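# Place the green block inside the blue tray

## Task

Get the green block into the blue tray so that it stays there once the robot lets go; nothing may end up off the table.

## Robot and tools

Robot: two arms, left_arm (the robot's own left, +y side) and right_arm (-y side), each ending in a parallel gripper. Base poses in the scene frame: left_arm at (+0.038, +0.317, +0.307) m, quat_wxyz (+0.842, -0.162, +0.097, -0.506); right_arm at (+0.038, -0.317, +0.307) m, quat_wxyz (+0.506, -0.097, +0.162, -0.842). Joint ranges (rad), base to gripper: waist -2.880 to 2.880, shoulder 0.000 to 3.142, elbow 0.000 to 3.019 (straight at 2.964), wrist pitch -1.693 to 1.571, wrist yaw -1.571 to 1.571, wrist roll -2.094 to 2.094.

Frame: a single scene frame. Its origin sits at table height (z = 0) above the centre of the robot's foot. +z is up, +x points forward over the table, +y is toward the robot's left. The table top starts near x = +0.15 m and may be rotated relative to the robot. Image left/right does not match arm names. Each gripper's fingers extend along its own +z and close along its own y. end_effector_position is the point between the pads, roughly 1 cm short of the tips. Reported poses can be a few cm off, more at long reach.

Row layout (used by execute_actions and move): one flat list of 16 numbers covering both arms, always all 16 even if one arm is idle: left x, y, z, qw, qx, qy, qz, opening, then right x, y, z, qw, qx, qy, qz, opening. x, y, z are an absolute gripper position in metres, scene frame; the quaternion is an absolute orientation, w first, scene frame. Opening runs -1 (closed) to +1 (fully open, 0.094 m); it is an absolute command, and 0 means half-closed, not 'unchanged'. To keep an arm still, resend its pose from the last result it reported before it stopped, plus its intended opening, in every call. To hold an orientation, repeat the same quaternion rather than copying the drifted reported one.

execute_actions(actions, cameras): actions is a list of actions; each action is up to 15 rows, one per 1/30 s step, the last row repeated if fewer. Every target must lie within 0.6 m of that gripper's current position along each of its axes, or the action is rejected for both arms; a malformed action or a failing first action rejects the whole call. Images appear only for an empty actions list or when cameras names them.

move(target, speed, blend, opening_speed, grip_force, blocking, cameras): target is one 16-number row or a list of up to 15 rows (waypoints), no 0.6 m limit. Grippers travel straight lines, all arms finishing together, within 10 s total. speed: m/s, 0.002 to 4.3, default 0.25 (rotation up to twice that in rad/s), one value or one per waypoint. blend: metres of corner rounding per waypoint; 0 stops at each. opening_speed: rate of opening change per second on the -1..1 scale, at least 0.2; use it to close gently. grip_force: newtons per pad, 10 to 50, one value or one per arm; it persists, and lower values close slowly. blocking=false returns after about 0.5 s while motion continues; a new move takes over from the running one. No obstacle avoidance. Avoid paths near an arm's own base (can flip its shoulder). Faster moves overshoot and strike harder. The result adds a 'move:' line: done, off_target, moving, held, fault etc., plus limits (paced = pose clipped, held = steps withheld). An arm not named in the ending is done (within 10 mm and 2 degrees). Neither done nor off_target tells you about contact.

wait(seconds 0 to 10, cameras): lets time pass holding commands; returns early if a running move ends. stop(cameras): brakes the running move. zoom_image(camera, region [x0, y0, x1, y1] pixels, max 504x504) magnifies the latest image of cam_head_left, cam_head_right, cam_over, cam_left_wrist or cam_right_wrist (all 672x504). finished_scene(scene=1) ends the scene irreversibly; the block must stay in the tray without the robot.

Reading results: Hand target is where each arm is actually being driven; orientation is clipped to 40 degrees from the measured one per step, so large turns need follow-up commands. Friction and weight can leave a gripper a few cm off in free air; that alone is not contact. grip_measured uses the opening scale; empty it reads up to 2.5 mm wide; on a held hard part it reads about 3 mm (0.064) below the part width, or slightly above on some grippers. The fingers give no visible stop at contact, so judge a grasp from the images and width. Release by commanding well above grip_measured. Joint torques include arm weight and offsets; entries 3 and 4 wrap at ±28 N m. Tool commands lists current gripper commands.

Any contact or pressure between the two arms, including one gripper closing on the other's fingers, can end the scene; the clearance check does not guard gripper against gripper. Motors heat when holding loads, stretched out or straining at unreachable poses; at 85 °C a MOTOR HOT line appears and at 100 °C an OVER-TEMPERATURE FAULT drops that arm for 30 to 60 s. Time passes while you write replies, so keep reasoning short.

Each tool is called by a JSON object that holds its "api" and its "payload".

## Session

{"api": "execute_actions", "payload": {"actions": []}}

Scene clock: 0.00 s.
left_arm: end_effector_position=(+0.7328, +0.4777, +0.2304) grip_measured=+1.000 end_effector_quat_wxyz=(+0.105, +0.417, +0.857, -0.285) | right_arm: end_effector_position=(+0.2451, -0.0297, +0.2405) grip_measured=+1.000 end_effector_quat_wxyz=(+0.019, +0.815, -0.498, -0.296)
Joint positions: left_arm=[1.421 2.149 2.151 -1.486 0.494 1.323 0.094] | right_arm=[2.847 1.689 0.791 -0.74 -0.211 -1.264 0.094]
Joint velocities: within noise
Joint torques (N m): no reading
Motor temperatures (°C): left_arm=[34 31 28 31 34 32 30] | right_arm=[36 32 32 32 30 33 32]
Heat: left arm: hottest waist 34 °C; right arm: hottest waist 36 °C.
Hand target: left_arm +0.7397, +0.4806, +0.2363; +0.112, +0.420, +0.857, -0.277 | right_arm +0.2516, -0.0244, +0.2438; +0.010, +0.816, -0.498, -0.294
Tool commands: left_gripper/opening=+1.0 right_gripper/opening=+1.0

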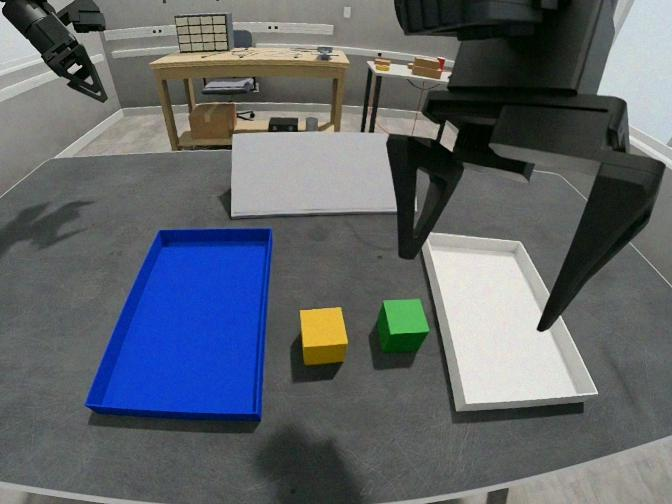

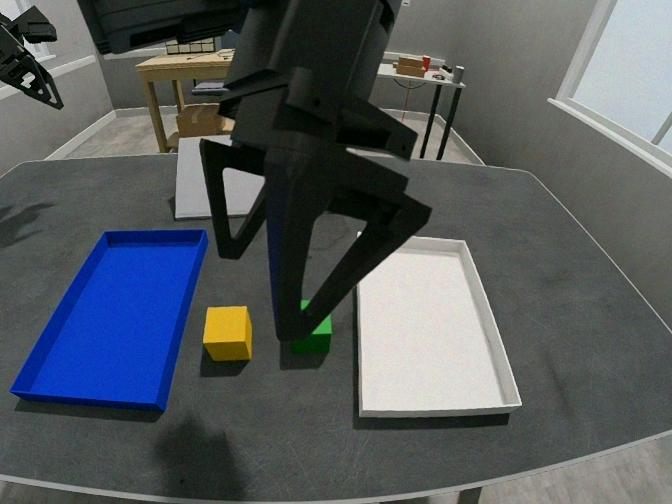

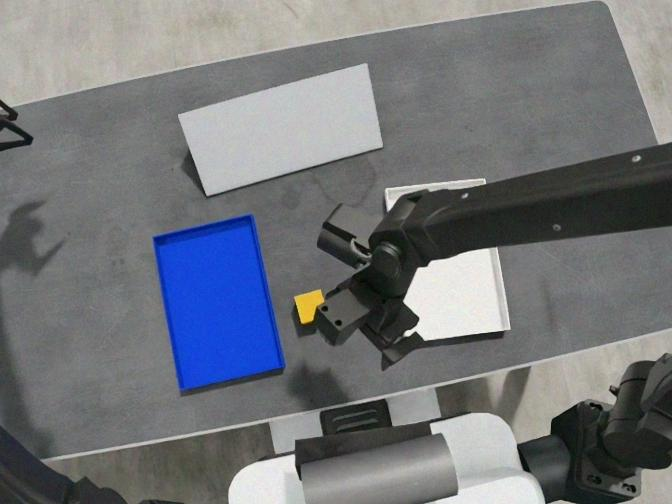

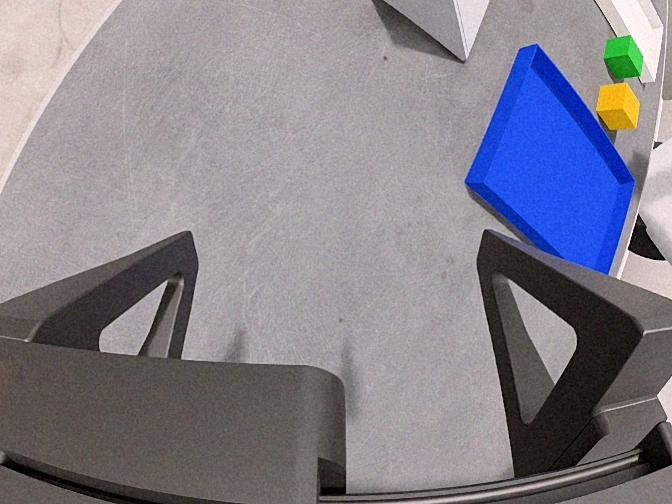

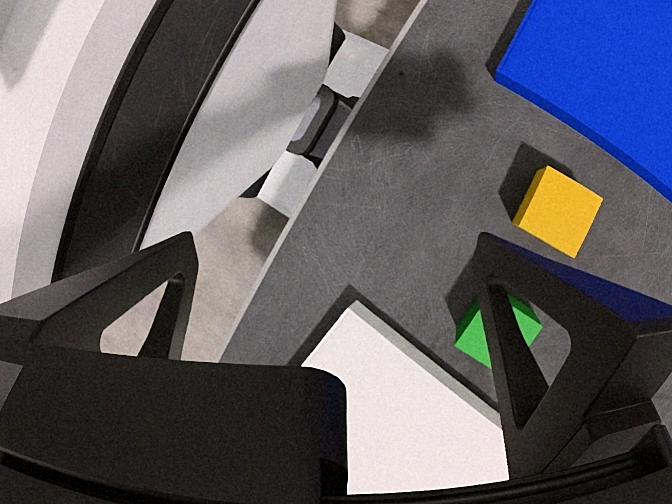

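{"api": "move", "payload": {"target": [0.7397,0.4806,0.2363,0.112,0.42,0.857,-0.277,1,0.29,-0.08,0.22,0,0.7071,-0.7071,0,1], "cameras": ["all"]}}

Scene clock: 16.30 s.
left_arm: end_effector_position=(+0.7328, +0.4777, +0.2304) grip_measured=+1.000 end_effector_quat_wxyz=(+0.105, +0.417, +0.857, -0.285) | right_arm: end_effector_position=(+0.2918, -0.0866, +0.2154) grip_measured=+1.000 end_effector_quat_wxyz=(+0.012, +0.707, -0.706, -0.037)
Joint positions: left_arm=[1.421 2.149 2.151 -1.486 0.494 1.323 0.094] | right_arm=[2.874 1.607 0.667 -0.548 0.293 -0.771 0.094]
Joint torques (N m): left_arm=[-2.2 -22.89 8.83 0.06 0.46 0.13] | right_arm=[5.3 -11.28 3.25 0.95 0.08 0.04]
Motor temperatures (°C): left_arm=[34 36 30 31 34 32 30] | right_arm=[36 33 33 32 30 32 32]
Heat: left arm: hottest shoulder 36 °C; right arm: hottest waist 36 °C.
Hand target: left_arm +0.7395, +0.4805, +0.2365; +0.112, +0.420, +0.857, -0.277 | right_arm +0.2909, -0.0811, +0.2194; +0.001, +0.707, -0.707, -0.037
Off the commanded pose: left_arm 0.010 m, 1 deg | right_arm 0.008 m, 4 deg.
joint sent to its limit (right arm) — joint 1 (waist), upper limit. The joint targets are off in orientation, not in position.
move: off_target (right_arm)

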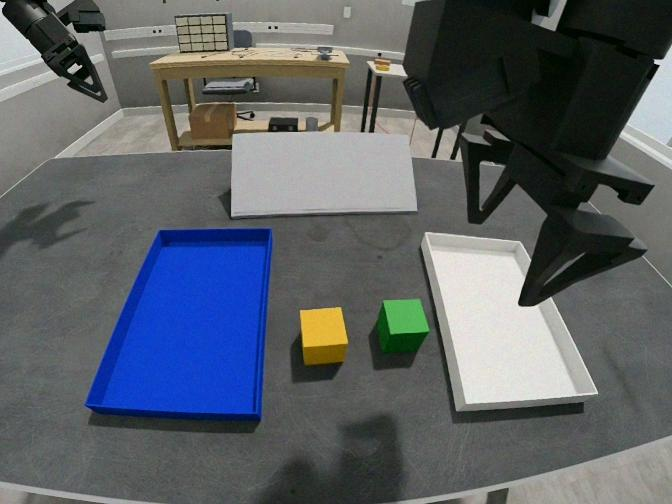

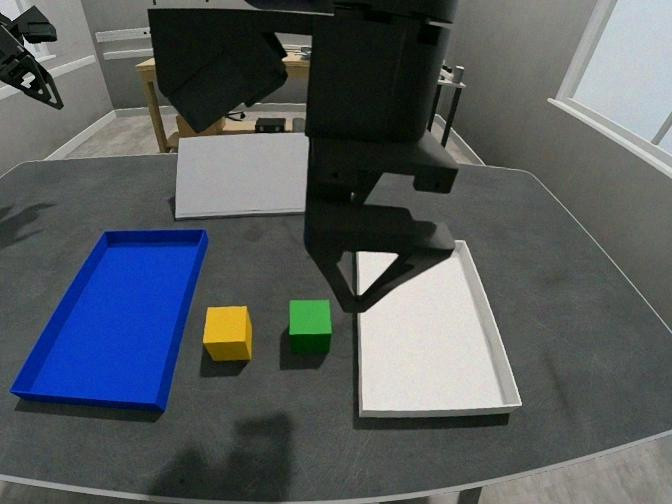

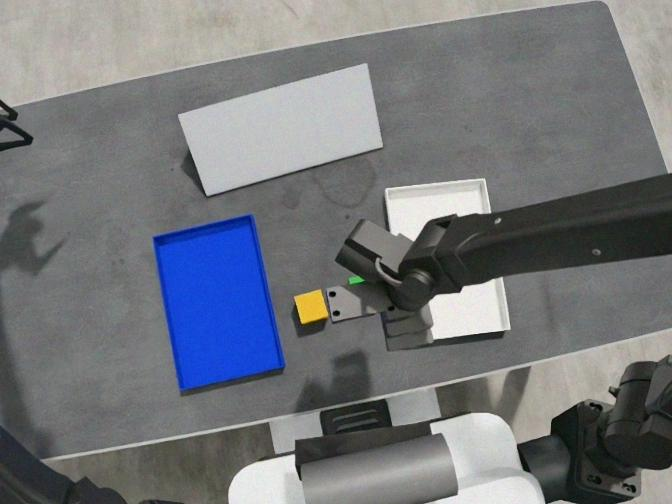

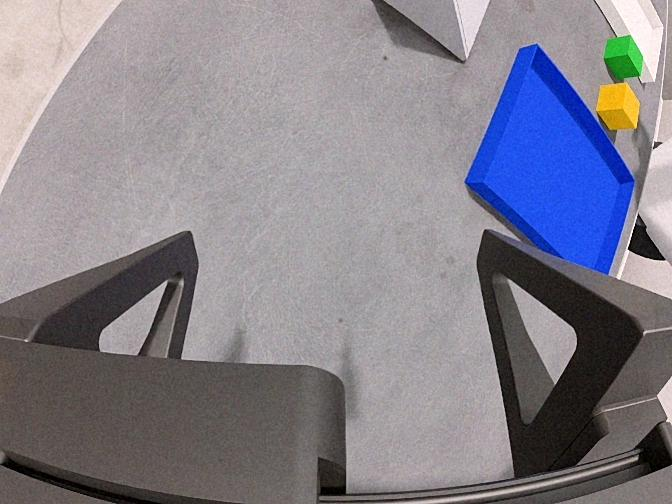

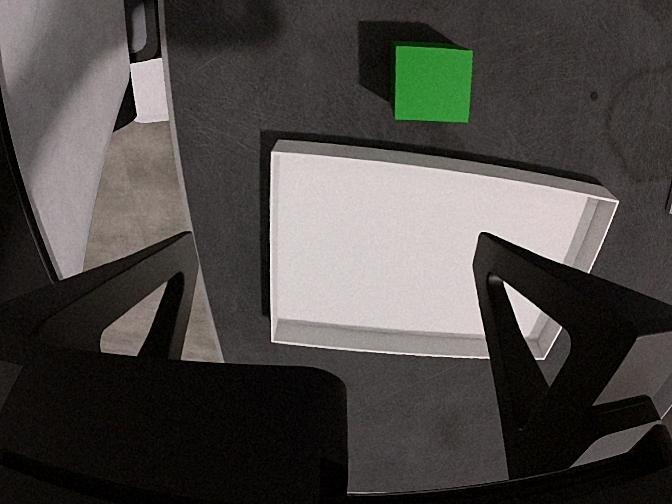

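{"api": "move", "payload": {"target": [0.7397,0.4806,0.2363,0.112,0.42,0.857,-0.277,1,0.335,-0.01,0.17,0,0.7071,-0.7071,0,1], "cameras": ["cam_right_wrist","cam_over","cam_head_left","cam_head_right"]}}

Scene clock: 26.20 s.
left_arm: end_effector_position=(+0.7328, +0.4777, +0.2304) grip_measured=+1.000 end_effector_quat_wxyz=(+0.105, +0.417, +0.857, -0.285) | right_arm: end_effector_position=(+0.3265, -0.0289, +0.1654) grip_measured=+1.000 end_effector_quat_wxyz=(+0.018, +0.709, -0.704, -0.027)
Joint positions: left_arm=[1.421 2.149 2.151 -1.486 0.494 1.323 0.094] | right_arm=[2.874 1.864 0.865 -0.504 0.312 -0.77 0.094]
Joint torques (N m): left_arm=[-2.55 -23.06 8.87 0.08 0.48 0.11] | right_arm=[6.65 -12.57 5.48 0.88 0.09 0.05]
Heat: left arm: hottest shoulder 38 °C; right arm: hottest waist 36 °C.
Hand target: left_arm +0.7395, +0.4805, +0.2365; +0.112, +0.420, +0.857, -0.277 | right_arm +0.3358, -0.0113, +0.1701; +0.000, +0.706, -0.707, -0.027
Off the commanded pose: left_arm 0.010 m, 1 deg | right_arm 0.021 m, 4 deg.
joint sent to its limit (right arm) — joint 1 (waist), upper limit. The joint targets are off in orientation, not in position.
move: off_target (right_arm)
Images, in order (width x height): cam_head_left 672x504, cam_head_right 672x504, cam_over 672x504, cam_right_wrist 672x504.

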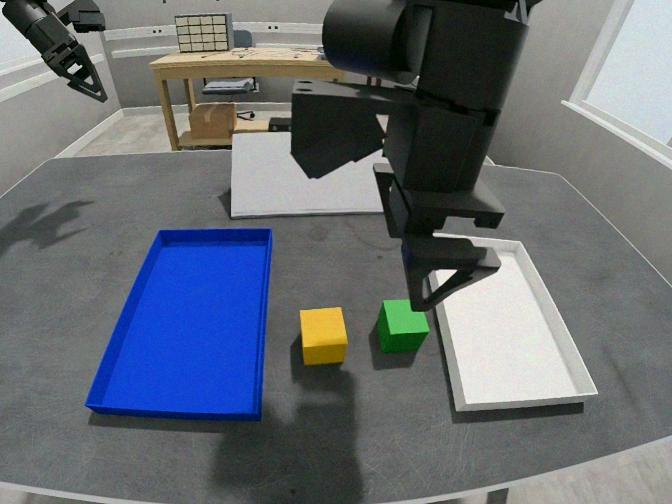

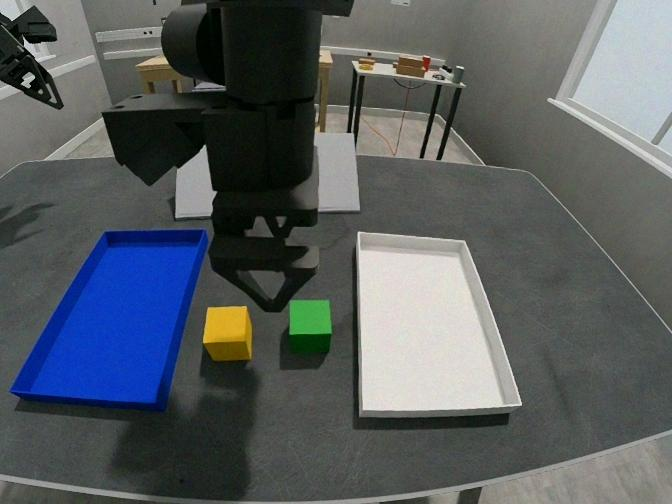

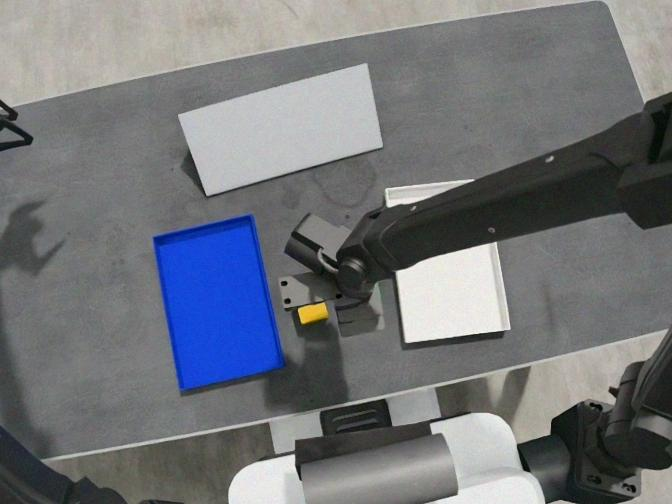

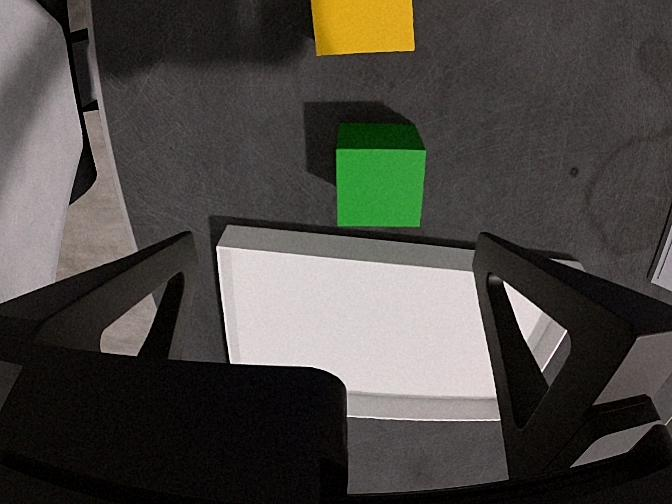

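{"api": "move", "payload": {"target": [0.7397,0.4806,0.2363,0.112,0.42,0.857,-0.277,1,0.349,-0.002,0.10,0,0.7071,-0.7071,0,1], "cameras": ["cam_right_wrist","cam_over","cam_head_left","cam_head_right"]}}

Scene clock: 44.83 s.
left_arm: end_effector_position=(+0.7328, +0.4777, +0.2304) grip_measured=+1.000 end_effector_quat_wxyz=(+0.105, +0.417, +0.857, -0.285) | right_arm: end_effector_position=(+0.3331, -0.0079, +0.1005) grip_measured=+1.000 end_effector_quat_wxyz=(+0.013, +0.711, -0.703, -0.002)
Joint positions: left_arm=[1.421 2.149 2.151 -1.486 0.494 1.323 0.094] | right_arm=[2.861 2.066 0.943 -0.366 0.362 -0.791 0.094]
Joint torques (N m): left_arm=[-2.61 -22.95 8.85 0.06 0.46 0.13] | right_arm=[4.48 -14.21 4 0.98 0.11 -0.19]
Motor temperatures (°C): left_arm=[33 41 31 30 34 32 30] | right_arm=[36 33 34 32 30 32 32]
Heat: left arm: hottest shoulder 41 °C; right arm: hottest waist 36 °C.
Hand target: left_arm +0.7395, +0.4805, +0.2365; +0.112, +0.420, +0.857, -0.277 | right_arm +0.3489, -0.0023, +0.1004; +0.000, +0.707, -0.707, +0.000
Off the commanded pose: left_arm 0.010 m, 1 deg | right_arm 0.017 m, 2 deg.
move: off_target (right_arm)
Images, in order (width x height): cam_head_left 672x504, cam_head_right 672x504, cam_over 672x504, cam_right_wrist 672x504.

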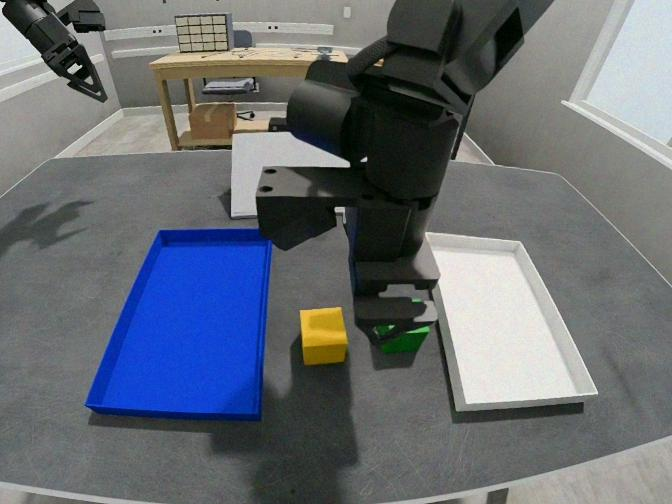

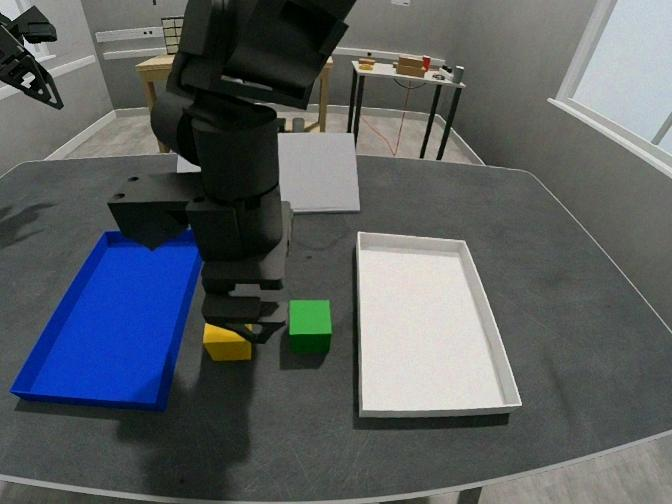

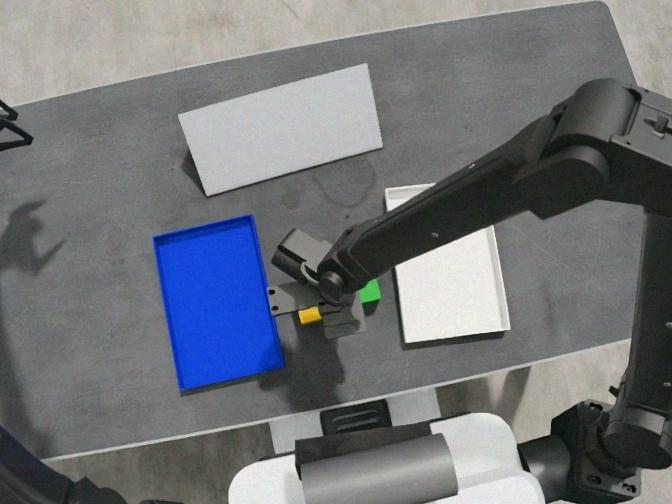

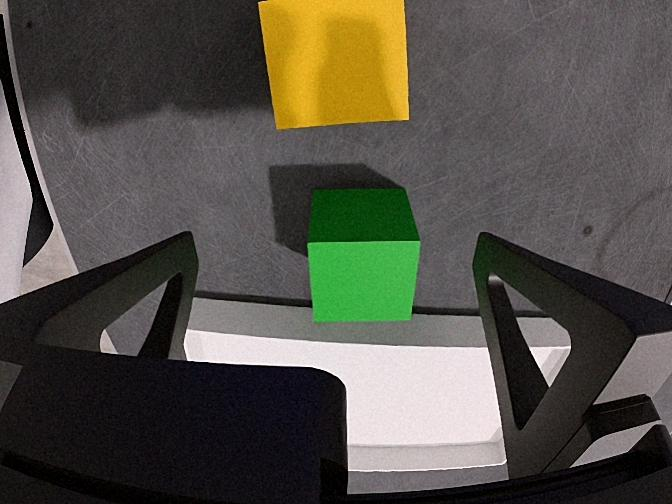

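{"api": "move", "payload": {"target": [0.7397,0.4806,0.2363,0.112,0.42,0.857,-0.277,1,0.356,-0.025,0.067,0,0.7071,-0.7071,0,1], "cameras": ["cam_right_wrist","cam_over","cam_head_left","cam_head_right"]}}

Scene clock: 61.40 s.
left_arm: end_effector_position=(+0.7328, +0.4777, +0.2304) grip_measured=+1.000 end_effector_quat_wxyz=(+0.105, +0.417, +0.857, -0.285) | right_arm: end_effector_position=(+0.3503, -0.0257, +0.0695) grip_measured=+1.000 end_effector_quat_wxyz=(+0.005, +0.707, -0.707, +0.000)
Joint positions: left_arm=[1.421 2.149 2.151 -1.486 0.494 1.323 0.094] | right_arm=[2.783 2.117 0.943 -0.268 0.357 -0.869 0.094]
Joint torques (N m): left_arm=[-2.55 -23.18 8.83 0.03 0.46 0.11] | right_arm=[4.84 -14.1 2.18 1.02 -0.06 -0.21]
Heat: left arm: hottest shoulder 43 °C; right arm: hottest waist 36 °C.
Hand target: left_arm +0.7395, +0.4805, +0.2365; +0.112, +0.420, +0.857, -0.277 | right_arm +0.3561, -0.0250, +0.0671; +0.000, +0.707, -0.707, +0.000
Off the commanded pose: left_arm 0.010 m, 1 deg | right_arm 0.006 m, 1 deg.
move: done
Images, in order (width x height): cam_head_left 672x504, cam_head_right 672x504, cam_over 672x504, cam_right_wrist 672x504.

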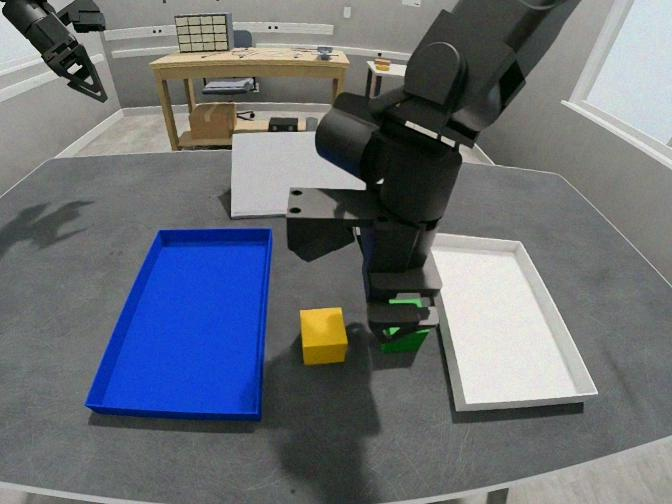

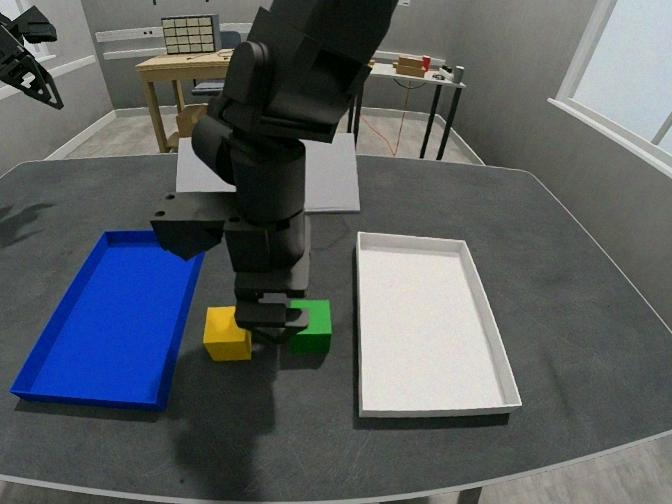

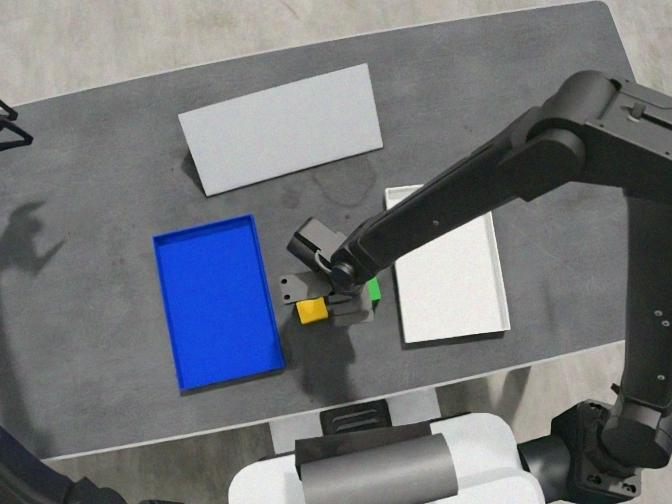

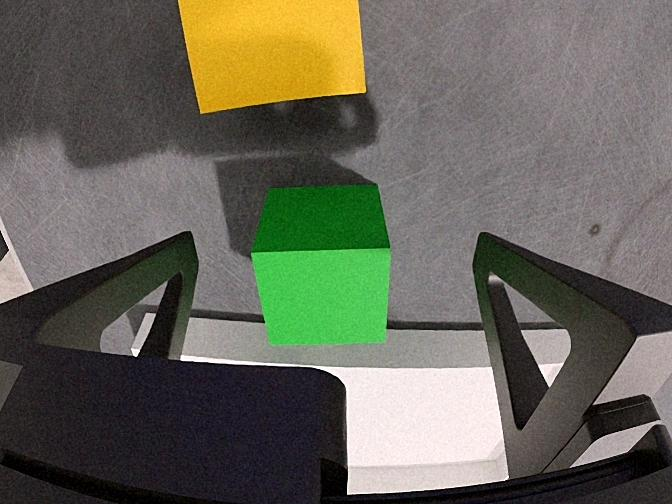

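{"api": "move", "payload": {"target": [0.7397,0.4806,0.2363,0.112,0.42,0.857,-0.277,1,0.348,-0.058,0.067,0,0.7071,-0.7071,0,1], "cameras": ["cam_right_wrist","cam_over","cam_head_left","cam_head_right"]}}

Scene clock: 75.97 s.
left_arm: end_effector_position=(+0.7328, +0.4777, +0.2304) grip_measured=+1.000 end_effector_quat_wxyz=(+0.105, +0.417, +0.857, -0.285) | right_arm: end_effector_position=(+0.3406, -0.0561, +0.0640) grip_measured=+1.000 end_effector_quat_wxyz=(+0.009, +0.709, -0.705, -0.001)
Joint positions: left_arm=[1.421 2.149 2.151 -1.486 0.494 1.323 0.094] | right_arm=[2.739 2.098 0.866 -0.202 0.35 -0.918 0.094]
Joint torques (N m): left_arm=[-2.61 -23.3 8.83 0.09 0.45 0.11] | right_arm=[4.19 -14.97 0.79 1.01 -0.06 -0.21]
Heat: left arm: hottest shoulder 44 °C; right arm: hottest waist 36 °C.
Hand target: left_arm +0.7395, +0.4805, +0.2365; +0.112, +0.420, +0.857, -0.277 | right_arm +0.3480, -0.0580, +0.0670; +0.000, +0.707, -0.707, +0.000
Off the commanded pose: left_arm 0.010 m, 1 deg | right_arm 0.008 m, 1 deg.
move: done
Images, in order (width x height): cam_head_left 672x504, cam_head_right 672x504, cam_over 672x504, cam_right_wrist 672x504.

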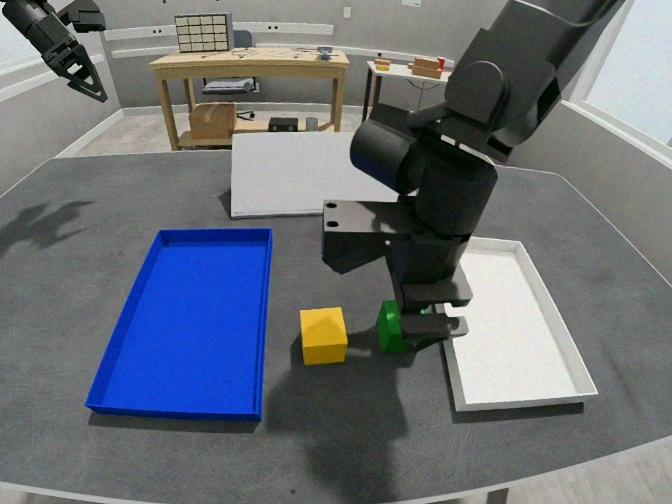

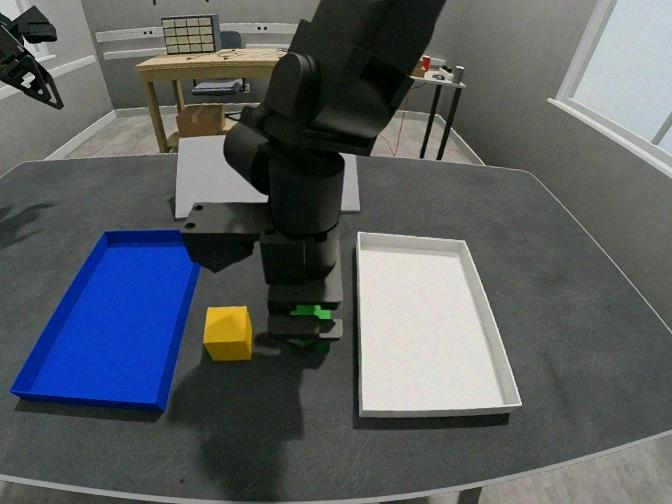

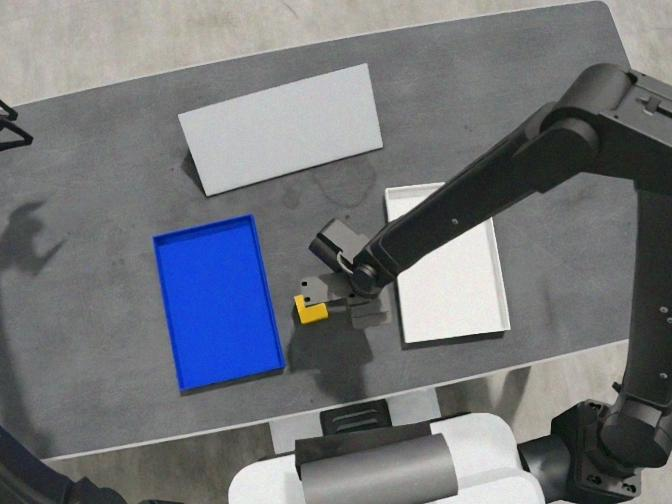

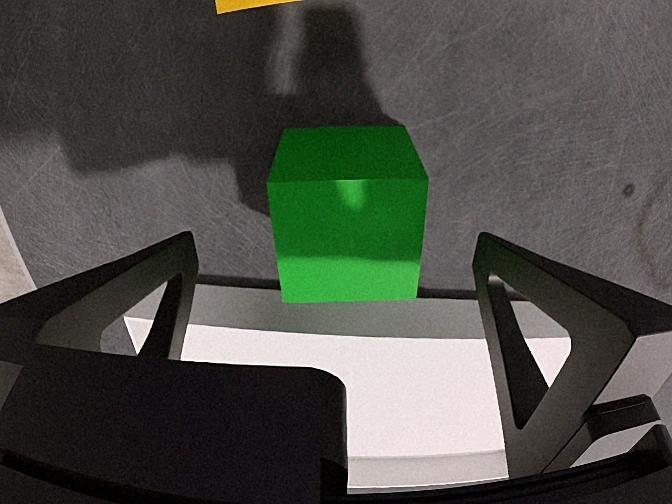

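{"api": "move", "payload": {"target": [[0.7397,0.4806,0.2363,0.112,0.42,0.857,-0.277,1,0.352,-0.06,0.029,0,0.7071,-0.7071,0,1],[0.7397,0.4806,0.2363,0.112,0.42,0.857,-0.277,1,0.352,-0.06,0.029,0,0.7071,-0.7071,0,-0.25]], "speed": 0.12, "opening_speed": 0.8, "cameras": ["cam_right_wrist","cam_head_left"]}}

Scene clock: 84.63 s.
left_arm: end_effector_position=(+0.7328, +0.4777, +0.2304) grip_measured=+1.000 end_effector_quat_wxyz=(+0.105, +0.417, +0.857, -0.285) | right_arm: end_effector_position=(+0.3420, -0.0613, +0.0315) grip_measured=+0.068 end_effector_quat_wxyz=(+0.008, +0.710, -0.704, -0.001)
Joint positions: left_arm=[1.421 2.149 2.151 -1.486 0.494 1.323 0.094] | right_arm=[2.7 2.181 0.889 -0.126 0.343 -0.962 0.05]
Joint torques (N m): left_arm=[-2.43 -23 8.79 0.01 0.47 0.11] | right_arm=[4.19 -13.86 1.58 0.96 -0.06 -0.2]
Heat: left arm: hottest shoulder 45 °C; right arm: hottest waist 36 °C.
Hand target: left_arm +0.7395, +0.4805, +0.2365; +0.112, +0.420, +0.857, -0.277 | right_arm +0.3520, -0.0602, +0.0292; +0.000, +0.707, -0.707, +0.000
Off the commanded pose: left_arm 0.010 m, 1 deg | right_arm 0.010 m, 1 deg.
move: done; target 2's new opening was sent with right_arm's hand 0.011 m and 1 deg from that target
Images, in order (width x height): cam_head_left 672x504, cam_right_wrist 672x504.

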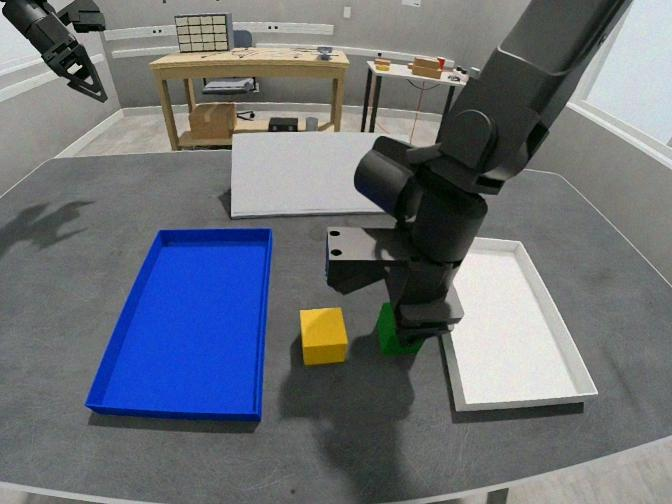

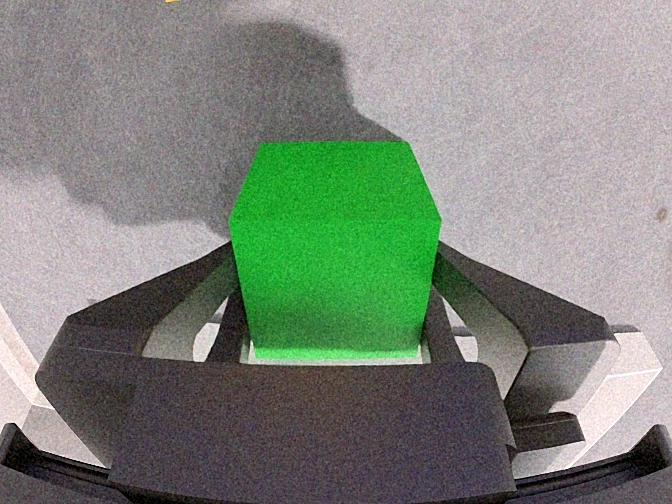

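{"api": "move", "payload": {"target": [[0.7397,0.4806,0.2363,0.112,0.42,0.857,-0.277,1,0.352,-0.06,0.125,0,0.7071,-0.7071,0,-0.25],[0.7397,0.4806,0.2363,0.112,0.42,0.857,-0.277,1,0.40,0.175,0.135,0,0.7071,-0.7071,0,-0.25]], "blend": [0.02,0], "cameras": ["cam_right_wrist","cam_over","cam_head_left","cam_head_right"]}}

Scene clock: 93.07 s.
left_arm: end_effector_position=(+0.7328, +0.4777, +0.2304) grip_measured=+1.000 end_effector_quat_wxyz=(+0.105, +0.417, +0.857, -0.285) | right_arm: end_effector_position=(+0.3918, +0.1558, +0.1240) grip_measured=+0.067 end_effector_quat_wxyz=(+0.011, +0.693, -0.692, -0.201)
Joint positions: left_arm=[1.421 2.149 2.151 -1.486 0.494 1.323 0.094] | right_arm=[2.878 2.251 1.46 -0.693 -0.038 -0.77 0.05]
Joint torques (N m): left_arm=[-2.37 -23.18 8.83 0.02 0.44 0.13] | right_arm=[9 -18.14 7.72 0.25 -0.38 0.02]
Heat: left arm: hottest shoulder 45 °C; right arm: hottest waist 36 °C.
Hand target: left_arm +0.7395, +0.4805, +0.2365; +0.112, +0.420, +0.857, -0.277 | right_arm +0.4012, +0.1730, +0.1348; -0.002, +0.691, -0.693, -0.204
Off the commanded pose: left_arm 0.010 m, 1 deg | right_arm 0.024 m, 23 deg.
joint sent to its limit (right arm) — joint 1 (waist), upper limit. The joint targets are off in orientation, not in position.
move: off_target (right_arm)
Images, in order (width x height): cam_head_left 672x504, cam_head_right 672x504, cam_over 672x504, cam_right_wrist 672x504.

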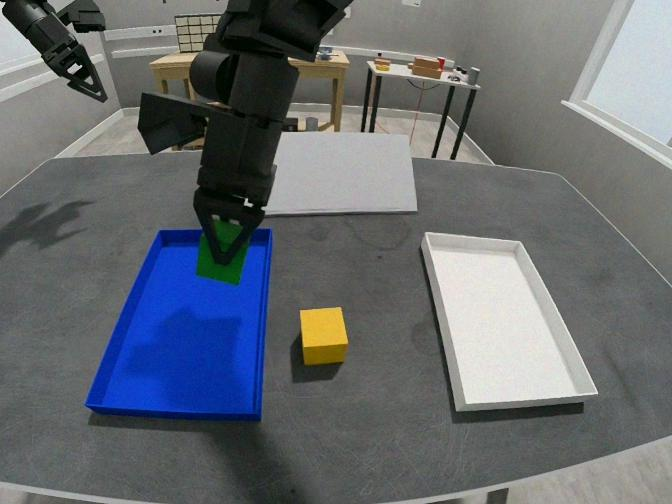

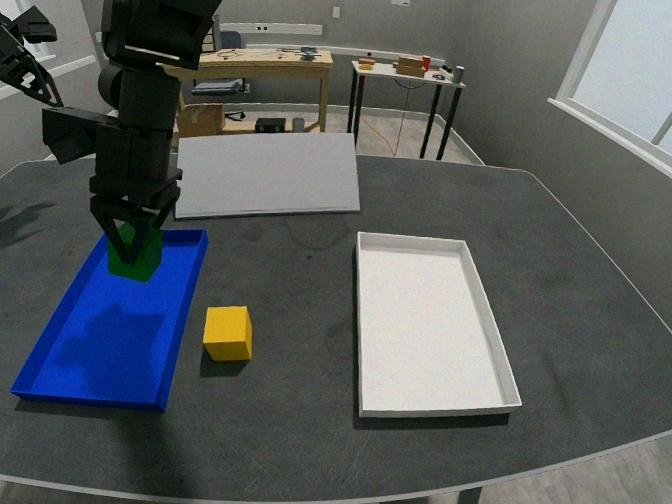

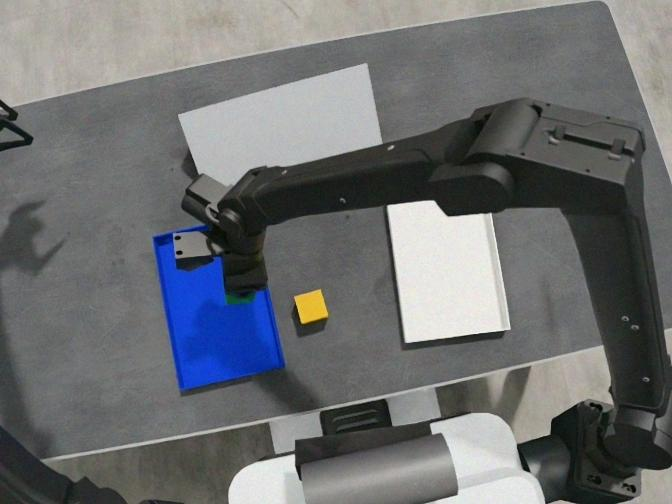

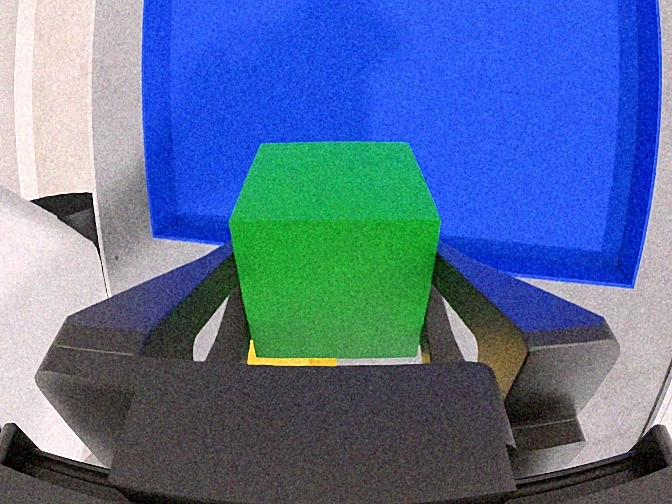

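{"api": "move", "payload": {"target": [0.7397,0.4806,0.2363,0.112,0.42,0.857,-0.277,1,0.43,0.195,0.09,0,0.7071,-0.7071,0,-0.25], "speed": 0.15, "cameras": ["cam_right_wrist","cam_over","cam_head_left"]}}

Scene clock: 100.27 s.
left_arm: end_effector_position=(+0.7328, +0.4777, +0.2304) grip_measured=+1.000 end_effector_quat_wxyz=(+0.105, +0.417, +0.857, -0.285) | right_arm: end_effector_position=(+0.4203, +0.1760, +0.0782) grip_measured=+0.067 end_effector_quat_wxyz=(+0.014, +0.702, -0.699, -0.137)
Joint positions: left_arm=[1.421 2.149 2.151 -1.486 0.494 1.323 0.094] | right_arm=[2.878 2.394 1.63 -0.726 0.091 -0.77 0.05]
Joint torques (N m): left_arm=[-2.55 -23.06 8.85 0.05 0.47 0.12] | right_arm=[9.7 -19.43 7.9 0.18 -0.1 0.04]
Motor temperatures (°C): left_arm=[33 46 33 30 34 31 30] | right_arm=[36 34 34 31 30 32 33]
Heat: left arm: hottest shoulder 46 °C; right arm: hottest waist 36 °C.
Hand target: left_arm +0.7395, +0.4805, +0.2365; +0.112, +0.420, +0.857, -0.277 | right_arm +0.4308, +0.1930, +0.0898; -0.001, +0.699, -0.702, -0.138
Off the commanded pose: left_arm 0.010 m, 1 deg | right_arm 0.024 m, 16 deg.
joint sent to its limit (right arm) — joint 1 (waist), upper limit. The joint targets are off in orientation, not in position.
move: off_target (right_arm)
Images, in order (width x height): cam_head_left 672x504, cam_over 672x504, cam_right_wrist 672x504.

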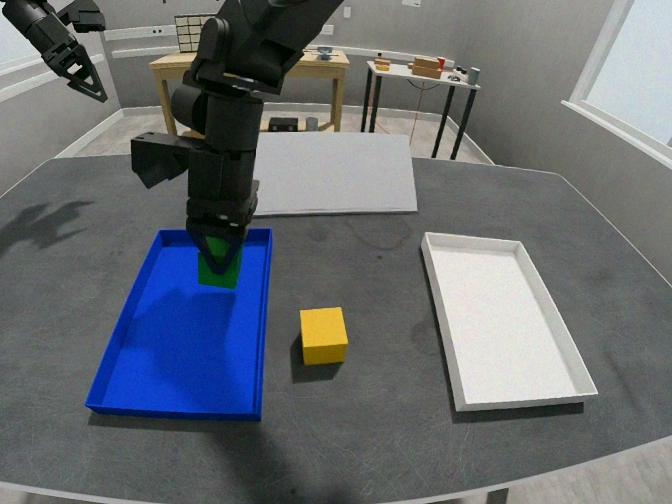

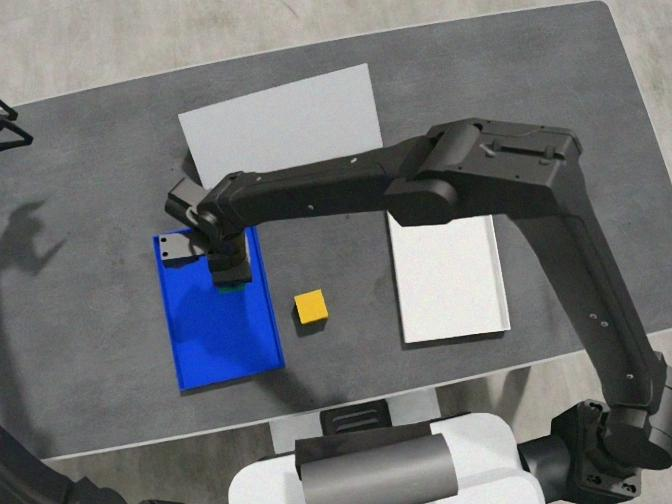

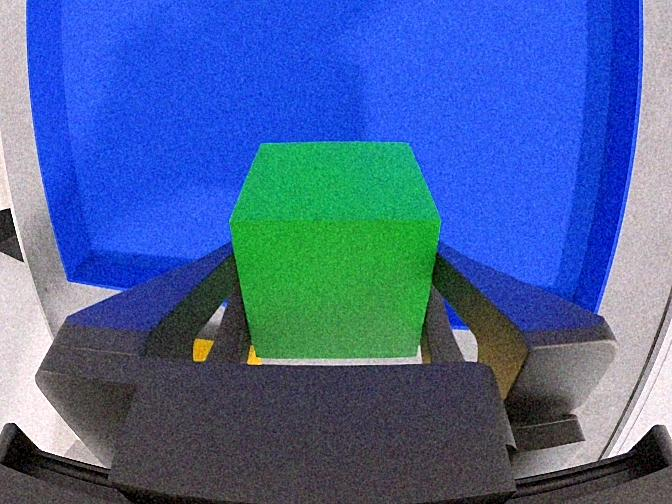

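{"api": "move", "payload": {"target": [0.7397,0.4806,0.2363,0.112,0.42,0.857,-0.277,1,0.44,0.185,0.059,0,0.6428,-0.766,0,-0.25], "speed": 0.15, "cameras": ["cam_right_wrist","cam_over","cam_head_left"]}}

Scene clock: 109.03 s.
left_arm: end_effector_position=(+0.7328, +0.4777, +0.2304) grip_measured=+1.000 end_effector_quat_wxyz=(+0.105, +0.417, +0.857, -0.285) | right_arm: end_effector_position=(+0.4278, +0.1632, +0.0482) grip_measured=+0.067 end_effector_quat_wxyz=(+0.029, +0.646, -0.760, -0.065)
Joint positions: left_arm=[1.421 2.149 2.151 -1.486 0.494 1.323 0.094] | right_arm=[2.878 2.452 1.66 -0.72 0.232 -0.596 0.05]
Joint torques (N m): left_arm=[-2.43 -23.12 8.85 -0.02 0.44 0.12] | right_arm=[9.7 -19.55 7.6 0.7 0.03 0.04]
Heat: left arm: hottest shoulder 46 °C; right arm: hottest waist 36 °C.
Hand target: left_arm +0.7395, +0.4805, +0.2365; +0.112, +0.420, +0.857, -0.277 | right_arm +0.4406, +0.1830, +0.0591; -0.006, -0.640, +0.765, +0.067
Off the commanded pose: left_arm 0.010 m, 1 deg | right_arm 0.027 m, 8 deg.
joint sent to its limit (right arm) — joint 1 (waist), upper limit. The joint targets are off in orientation, not in position.
move: off_target (right_arm)
Images, in order (width x height): cam_head_left 672x504, cam_over 672x504, cam_right_wrist 672x504.

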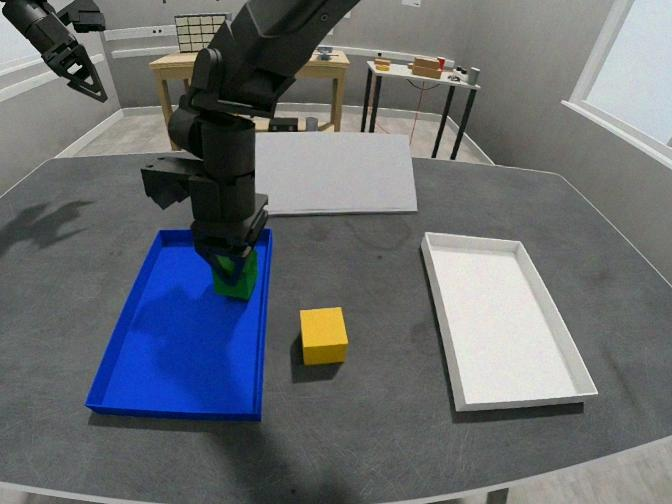

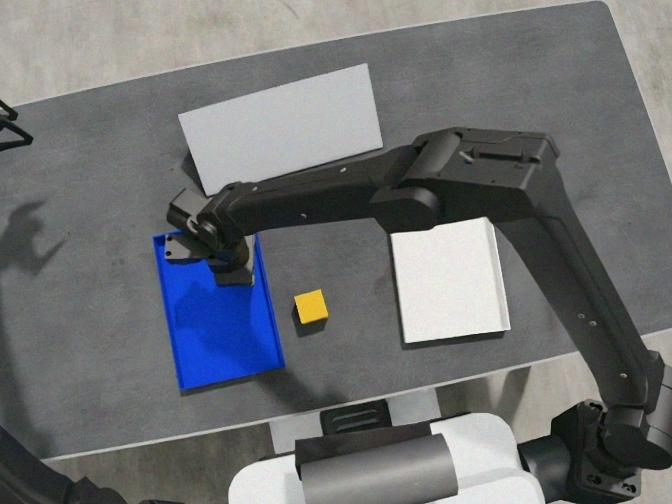

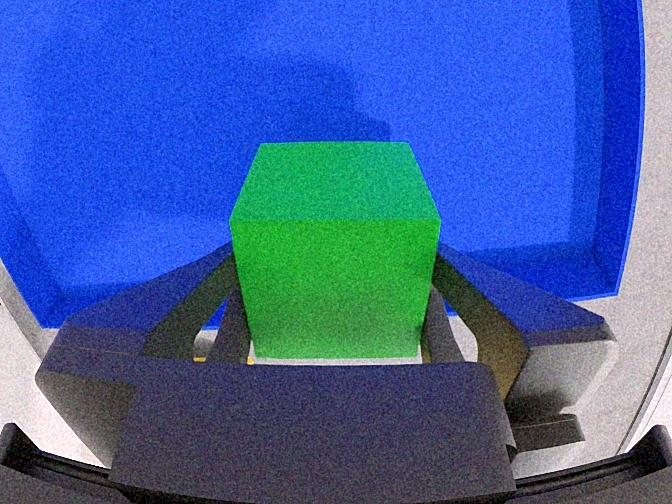

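{"api": "move", "payload": {"target": [[0.7397,0.4806,0.2363,0.112,0.42,0.857,-0.277,1,0.435,0.195,0.05,0,0.6428,-0.766,0,-0.25],[0.7397,0.4806,0.2363,0.112,0.42,0.857,-0.277,1,0.435,0.195,0.045,0,0.6428,-0.766,0,-0.25]], "speed": [0.1,0.04], "cameras": ["cam_right_wrist","cam_head_left","cam_head_right"]}}

Scene clock: 117.93 s.
left_arm: end_effector_position=(+0.7328, +0.4777, +0.2304) grip_measured=+1.000 end_effector_quat_wxyz=(+0.105, +0.417, +0.857, -0.285) | right_arm: end_effector_position=(+0.4260, +0.1737, +0.0391) grip_measured=+0.067 end_effector_quat_wxyz=(+0.029, +0.644, -0.761, -0.079)
Joint positions: left_arm=[1.421 2.149 2.151 -1.486 0.494 1.323 0.094] | right_arm=[2.878 2.484 1.695 -0.72 0.204 -0.593 0.05]
Joint torques (N m): left_arm=[-2.37 -23 8.83 0.06 0.44 0.12] | right_arm=[9.88 -19.14 7.53 0.91 0.01 0.03]
Heat: left arm: hottest shoulder 47 °C; right arm: hottest waist 36 °C.
Hand target: left_arm +0.7395, +0.4805, +0.2365; +0.112, +0.420, +0.857, -0.277 | right_arm +0.4358, +0.1931, +0.0451; -0.008, -0.640, +0.764, +0.081
Off the commanded pose: left_arm 0.010 m, 1 deg | right_arm 0.024 m, 10 deg.
joint sent to its limit (right arm) — joint 1 (waist), upper limit. The joint targets are off in orientation, not in position.
move: off_target (right_arm)
Images, in order (width x height): cam_head_left 672x504, cam_head_right 672x504, cam_right_wrist 672x504.

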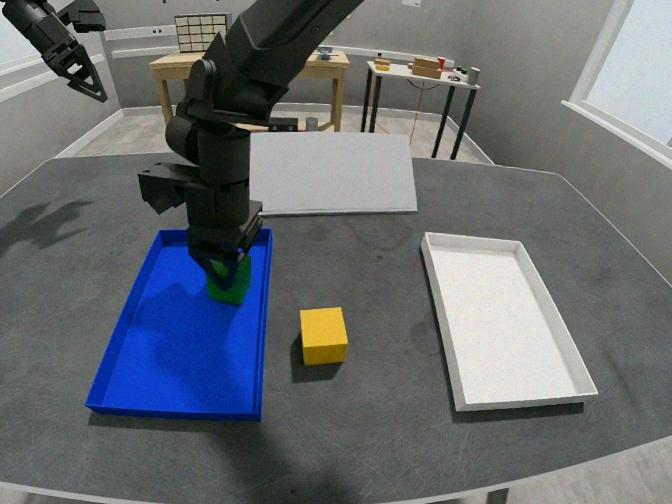

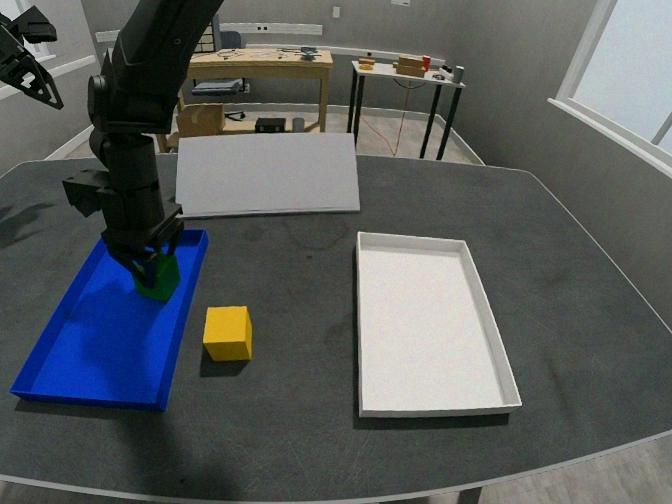

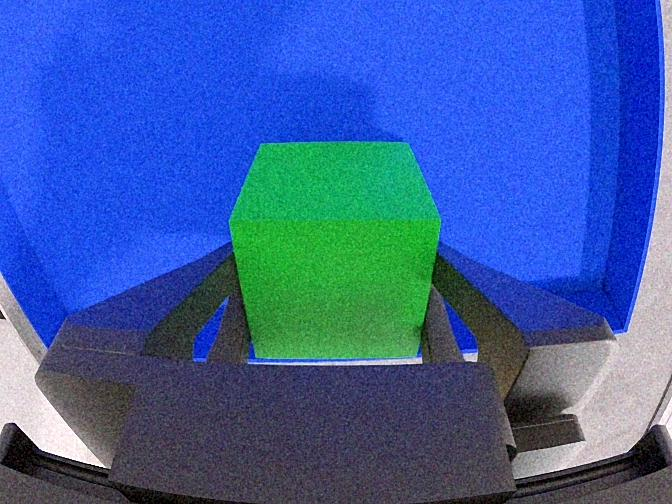

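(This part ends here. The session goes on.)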